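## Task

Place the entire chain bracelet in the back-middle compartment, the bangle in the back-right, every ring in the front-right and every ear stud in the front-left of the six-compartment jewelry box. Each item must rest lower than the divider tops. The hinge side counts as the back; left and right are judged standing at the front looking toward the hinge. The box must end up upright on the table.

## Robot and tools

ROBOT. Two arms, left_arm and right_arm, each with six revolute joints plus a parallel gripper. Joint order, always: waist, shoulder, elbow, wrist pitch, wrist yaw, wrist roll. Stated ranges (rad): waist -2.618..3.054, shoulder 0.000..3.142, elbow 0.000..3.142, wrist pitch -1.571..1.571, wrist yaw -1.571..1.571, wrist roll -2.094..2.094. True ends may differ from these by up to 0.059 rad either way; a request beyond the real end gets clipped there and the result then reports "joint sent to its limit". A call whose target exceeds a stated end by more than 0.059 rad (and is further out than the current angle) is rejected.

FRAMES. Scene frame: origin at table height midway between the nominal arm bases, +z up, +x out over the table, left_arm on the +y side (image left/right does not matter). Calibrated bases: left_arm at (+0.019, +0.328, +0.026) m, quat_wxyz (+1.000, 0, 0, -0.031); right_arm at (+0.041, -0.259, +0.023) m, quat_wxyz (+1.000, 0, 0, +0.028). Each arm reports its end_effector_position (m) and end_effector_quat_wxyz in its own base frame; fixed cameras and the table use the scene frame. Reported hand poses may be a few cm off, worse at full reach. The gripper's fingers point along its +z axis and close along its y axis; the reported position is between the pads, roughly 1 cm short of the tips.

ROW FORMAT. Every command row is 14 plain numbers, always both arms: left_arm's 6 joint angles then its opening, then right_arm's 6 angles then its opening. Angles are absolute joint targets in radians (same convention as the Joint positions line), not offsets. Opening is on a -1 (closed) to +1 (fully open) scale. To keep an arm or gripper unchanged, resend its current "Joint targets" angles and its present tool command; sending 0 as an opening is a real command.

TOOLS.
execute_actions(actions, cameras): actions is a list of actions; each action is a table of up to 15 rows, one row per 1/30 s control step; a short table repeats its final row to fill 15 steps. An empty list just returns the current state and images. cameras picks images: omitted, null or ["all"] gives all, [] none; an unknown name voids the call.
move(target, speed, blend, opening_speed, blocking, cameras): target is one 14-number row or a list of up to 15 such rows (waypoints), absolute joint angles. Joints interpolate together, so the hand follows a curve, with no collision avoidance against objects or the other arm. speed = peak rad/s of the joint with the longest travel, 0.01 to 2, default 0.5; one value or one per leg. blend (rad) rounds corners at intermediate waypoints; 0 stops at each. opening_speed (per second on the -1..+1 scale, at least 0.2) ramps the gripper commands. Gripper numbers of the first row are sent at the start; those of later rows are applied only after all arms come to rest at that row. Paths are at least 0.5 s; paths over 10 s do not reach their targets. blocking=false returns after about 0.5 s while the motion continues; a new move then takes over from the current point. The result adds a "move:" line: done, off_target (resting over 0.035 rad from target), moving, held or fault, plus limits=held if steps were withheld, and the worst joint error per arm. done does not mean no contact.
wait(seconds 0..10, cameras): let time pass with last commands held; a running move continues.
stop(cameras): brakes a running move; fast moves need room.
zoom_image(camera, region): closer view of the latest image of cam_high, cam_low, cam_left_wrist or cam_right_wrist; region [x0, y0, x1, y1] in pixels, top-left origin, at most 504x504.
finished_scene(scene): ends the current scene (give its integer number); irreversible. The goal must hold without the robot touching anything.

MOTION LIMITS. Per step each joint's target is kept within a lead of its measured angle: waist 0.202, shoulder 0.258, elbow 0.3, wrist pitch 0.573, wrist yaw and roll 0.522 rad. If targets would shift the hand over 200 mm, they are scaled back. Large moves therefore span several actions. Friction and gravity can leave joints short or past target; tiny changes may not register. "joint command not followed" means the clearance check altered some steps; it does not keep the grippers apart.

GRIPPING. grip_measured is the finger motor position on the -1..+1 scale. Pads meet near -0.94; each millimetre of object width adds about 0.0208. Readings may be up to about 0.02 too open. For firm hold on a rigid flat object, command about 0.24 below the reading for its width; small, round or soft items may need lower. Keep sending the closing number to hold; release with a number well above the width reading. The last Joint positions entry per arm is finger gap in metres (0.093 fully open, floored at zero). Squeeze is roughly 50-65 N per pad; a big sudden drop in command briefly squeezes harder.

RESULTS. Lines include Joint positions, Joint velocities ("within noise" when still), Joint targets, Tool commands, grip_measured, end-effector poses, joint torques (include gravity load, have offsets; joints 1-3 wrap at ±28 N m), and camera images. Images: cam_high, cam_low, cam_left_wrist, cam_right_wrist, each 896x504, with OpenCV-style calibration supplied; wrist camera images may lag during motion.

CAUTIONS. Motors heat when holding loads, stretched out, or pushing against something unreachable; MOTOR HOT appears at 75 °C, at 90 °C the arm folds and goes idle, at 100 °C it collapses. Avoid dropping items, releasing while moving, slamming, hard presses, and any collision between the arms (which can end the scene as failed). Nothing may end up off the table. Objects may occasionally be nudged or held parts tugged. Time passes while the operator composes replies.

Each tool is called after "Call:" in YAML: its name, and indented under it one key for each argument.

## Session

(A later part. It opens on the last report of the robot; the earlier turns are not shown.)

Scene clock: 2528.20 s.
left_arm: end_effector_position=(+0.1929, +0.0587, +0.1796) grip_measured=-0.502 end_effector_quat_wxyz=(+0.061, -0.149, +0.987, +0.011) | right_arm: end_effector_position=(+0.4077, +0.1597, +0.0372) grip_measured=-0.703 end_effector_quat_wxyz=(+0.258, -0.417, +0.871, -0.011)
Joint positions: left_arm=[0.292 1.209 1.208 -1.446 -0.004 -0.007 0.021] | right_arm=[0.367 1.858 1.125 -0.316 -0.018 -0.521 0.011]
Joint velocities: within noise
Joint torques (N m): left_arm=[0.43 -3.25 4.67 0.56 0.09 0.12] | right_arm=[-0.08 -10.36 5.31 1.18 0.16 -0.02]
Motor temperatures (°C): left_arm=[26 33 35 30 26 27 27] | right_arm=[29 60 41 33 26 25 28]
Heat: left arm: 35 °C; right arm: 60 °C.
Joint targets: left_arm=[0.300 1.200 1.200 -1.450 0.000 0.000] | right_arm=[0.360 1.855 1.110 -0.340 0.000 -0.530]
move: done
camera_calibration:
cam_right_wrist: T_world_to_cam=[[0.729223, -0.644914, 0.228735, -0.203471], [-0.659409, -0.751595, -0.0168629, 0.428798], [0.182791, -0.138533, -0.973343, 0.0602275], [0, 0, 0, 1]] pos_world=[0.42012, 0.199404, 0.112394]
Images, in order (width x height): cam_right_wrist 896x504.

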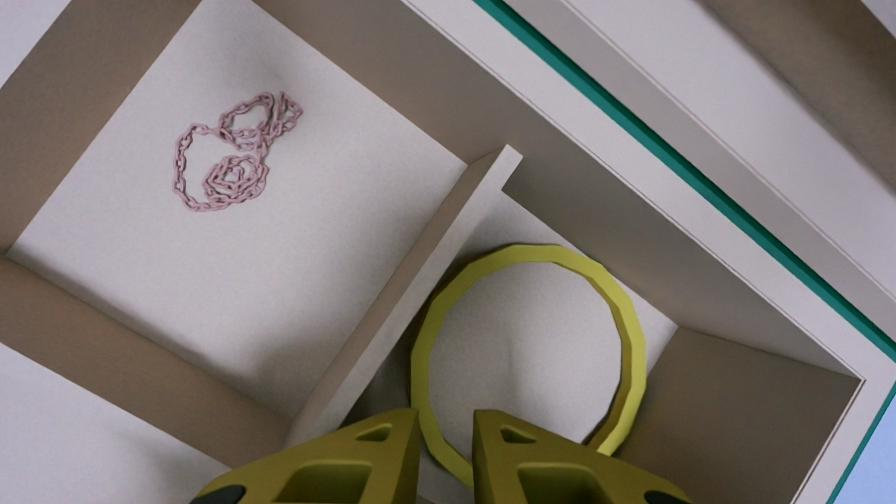

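Call:
move:
  target:
    - [0.3,1.2,1.2,-1.45,0,0,-0.5,0.363,1.80,1.26,-0.56,0,-0.53,-0.7]
    - [0.3,1.2,1.2,-1.45,0,0,-0.5,0.45,1.55,1.40,-1.2,0,0.2,-0.7]
    - [0.3,1.2,1.2,-1.45,0,0,-0.5,-0.6,1.0,1.0,-1.35,0,0,-0.6]
  speed: 0.8
  blend: 0.03
  cameras: ["cam_high","cam_low"]

Call:
zoom_image:
  camera: "cam_high"
  region: [390, 190, 545, 310]

Call:
zoom_image:
  camera: "cam_high"
  region: [160, 130, 480, 440]

Scene clock: 2544.97 s.
left_arm: end_effector_position=(+0.1929, +0.0587, +0.1796) grip_measured=-0.502 end_effector_quat_wxyz=(+0.061, -0.149, +0.987, +0.011) | right_arm: end_effector_position=(+0.1512, -0.1016, +0.1622) grip_measured=-0.602 end_effector_quat_wxyz=(+0.117, +0.296, +0.947, -0.033)
Joint positions: left_arm=[0.292 1.209 1.208 -1.446 -0.004 -0.007 0.021] | right_arm=[-0.595 1.007 1.01 -1.331 -0.003 0.012 0.016]
Joint velocities: within noise
Joint torques (N m): left_arm=[0.43 -3.26 4.67 0.56 0.09 0.12] | right_arm=[0.02 -2.33 5.85 0.7 0.06 -0.08]
Motor temperatures (°C): left_arm=[26 33 35 30 26 27 27] | right_arm=[29 61 41 32 26 25 28]
Heat: left arm: 35 °C; right arm: 61 °C.
Joint targets: left_arm=[0.300 1.200 1.200 -1.450 0.000 0.000] | right_arm=[-0.600 1.000 1.000 -1.350 0.000 0.000]
move: done
Images, in order (width x height): cam_high 896x504, cam_low 896x504.

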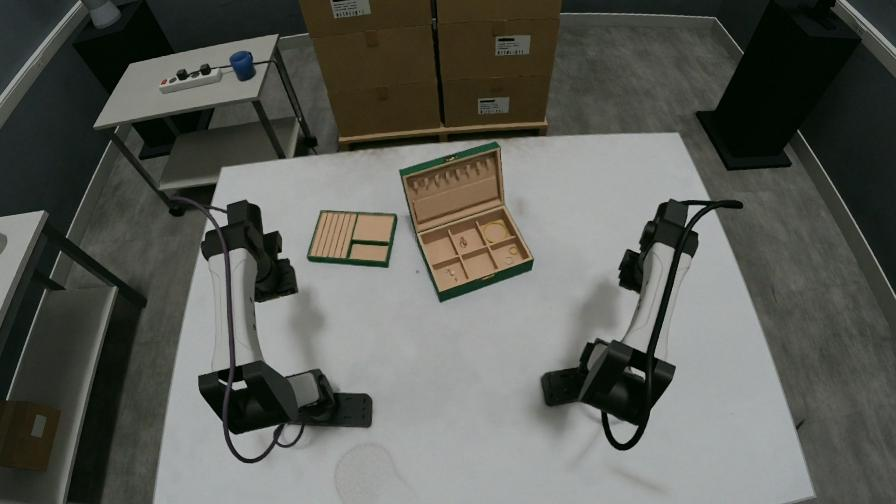

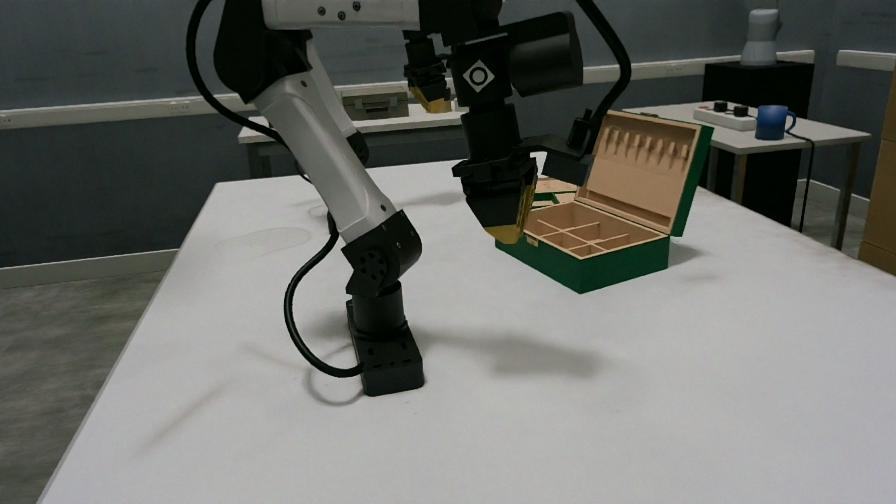

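Scaled by 3.252 from the camera's 896x504 image, which has a finer 1280x720 frame.

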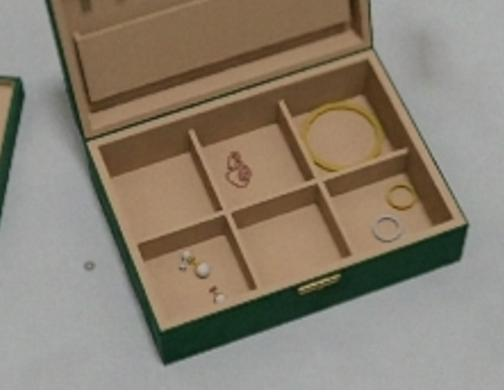

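Scaled by 1.575 from the camera's 896x504 image, which has a finer 1280x720 frame.

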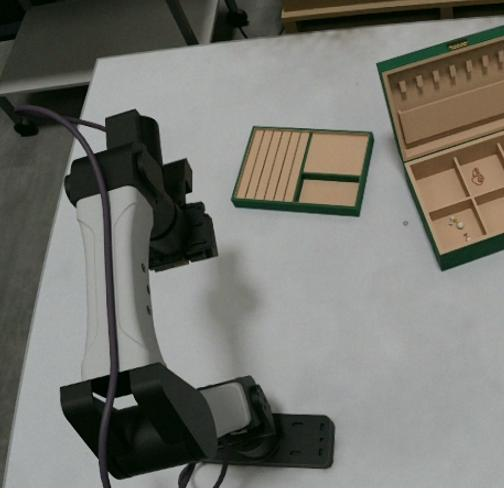

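Call:
move:
  target:
    - [0.3,1.2,1.2,-1.45,0,0,-0.5,0.47,1.63,1.25,-0.72,0,0.36,-0.9]
  speed: 1.2
  cameras: ["cam_right_wrist"]

Call:
zoom_image:
  camera: "cam_right_wrist"
  region: [420, 0, 896, 350]

Scene clock: 2553.67 s.
left_arm: end_effector_position=(+0.1929, +0.0587, +0.1796) grip_measured=-0.502 end_effector_quat_wxyz=(+0.061, -0.149, +0.987, +0.011) | right_arm: end_effector_position=(+0.3439, +0.1758, +0.1204) grip_measured=-0.898 end_effector_quat_wxyz=(+0.202, -0.061, +0.974, +0.088)
Joint positions: left_arm=[0.292 1.209 1.208 -1.446 -0.004 -0.007 0.021] | right_arm=[0.472 1.619 1.228 -0.736 -0.001 0.347 0.002]
Joint velocities: within noise
Joint torques (N m): left_arm=[0.43 -3.26 4.67 0.56 0.09 0.12] | right_arm=[0.31 -7.19 9.33 1.45 0.06 0.18]
Motor temperatures (°C): left_arm=[26 33 35 30 26 27 27] | right_arm=[29 58 41 32 26 25 28]
Heat: left arm: 35 °C; right arm: 58 °C.
Joint targets: left_arm=[0.300 1.200 1.200 -1.450 0.000 0.000] | right_arm=[0.470 1.630 1.250 -0.720 0.000 0.360]
move: done
camera_calibration:
cam_right_wrist: T_world_to_cam=[[0.164187, -0.974332, -0.154013, 0.132632], [-0.984989, -0.17037, 0.0277594, 0.404624], [-0.0532861, 0.147143, -0.987679, 0.187812], [0, 0, 0, 1]] pos_world=[0.386782, 0.170528, 0.194693]
Images, in order (width x height): cam_right_wrist 896x504.

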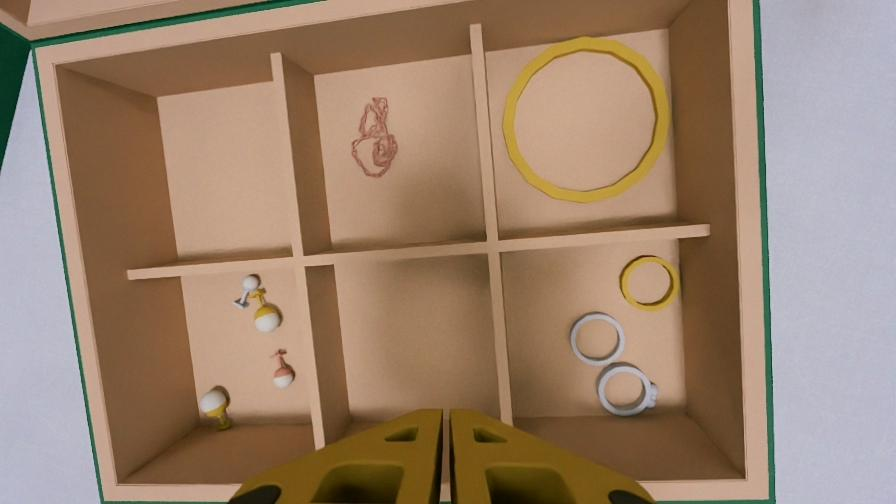

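Scaled by 1.059 from the camera's 896x504 image, which has a finer 1280x720 frame.

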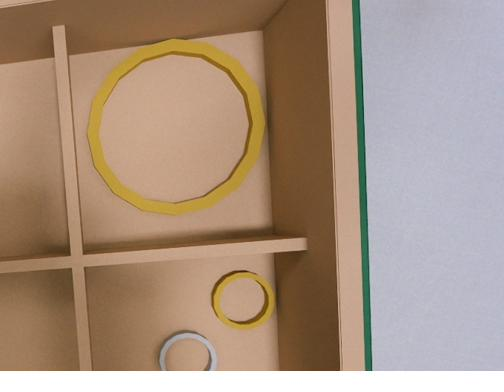

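Call:
move:
  target:
    - [0.3,1.2,1.2,-1.45,0,0,-0.5,0.0,1.0,1.0,-1.35,0,0,-0.6]
  speed: 1.2
  cameras: []

Call:
finished_scene:
  scene: 2

Scene clock: 2559.87 s.
left_arm: end_effector_position=(+0.1929, +0.0587, +0.1796) grip_measured=-0.502 end_effector_quat_wxyz=(+0.061, -0.149, +0.987, +0.011) | right_arm: end_effector_position=(+0.1822, +0.0006, +0.1631) grip_measured=-0.602 end_effector_quat_wxyz=(+0.125, +0.004, +0.992, +0.000)
Joint positions: left_arm=[0.292 1.209 1.208 -1.446 -0.004 -0.007 0.021] | right_arm=[0.005 1.001 1.01 -1.329 0.002 0.013 0.016]
Joint velocities: within noise
Joint torques (N m): left_arm=[0.43 -3.26 4.67 0.56 0.09 0.12] | right_arm=[0.02 -1.81 5.89 0.7 0 -0.08]
Motor temperatures (°C): left_arm=[26 33 35 30 26 27 27] | right_arm=[29 57 42 32 26 25 28]
Heat: left arm: 35 °C; right arm: 57 °C.
Joint targets: left_arm=[0.300 1.200 1.200 -1.450 0.000 0.000] | right_arm=[0.000 1.000 1.000 -1.350 0.000 0.000]
move: done
No camera images: "cameras" was empty.

The scene is finished: the task was done.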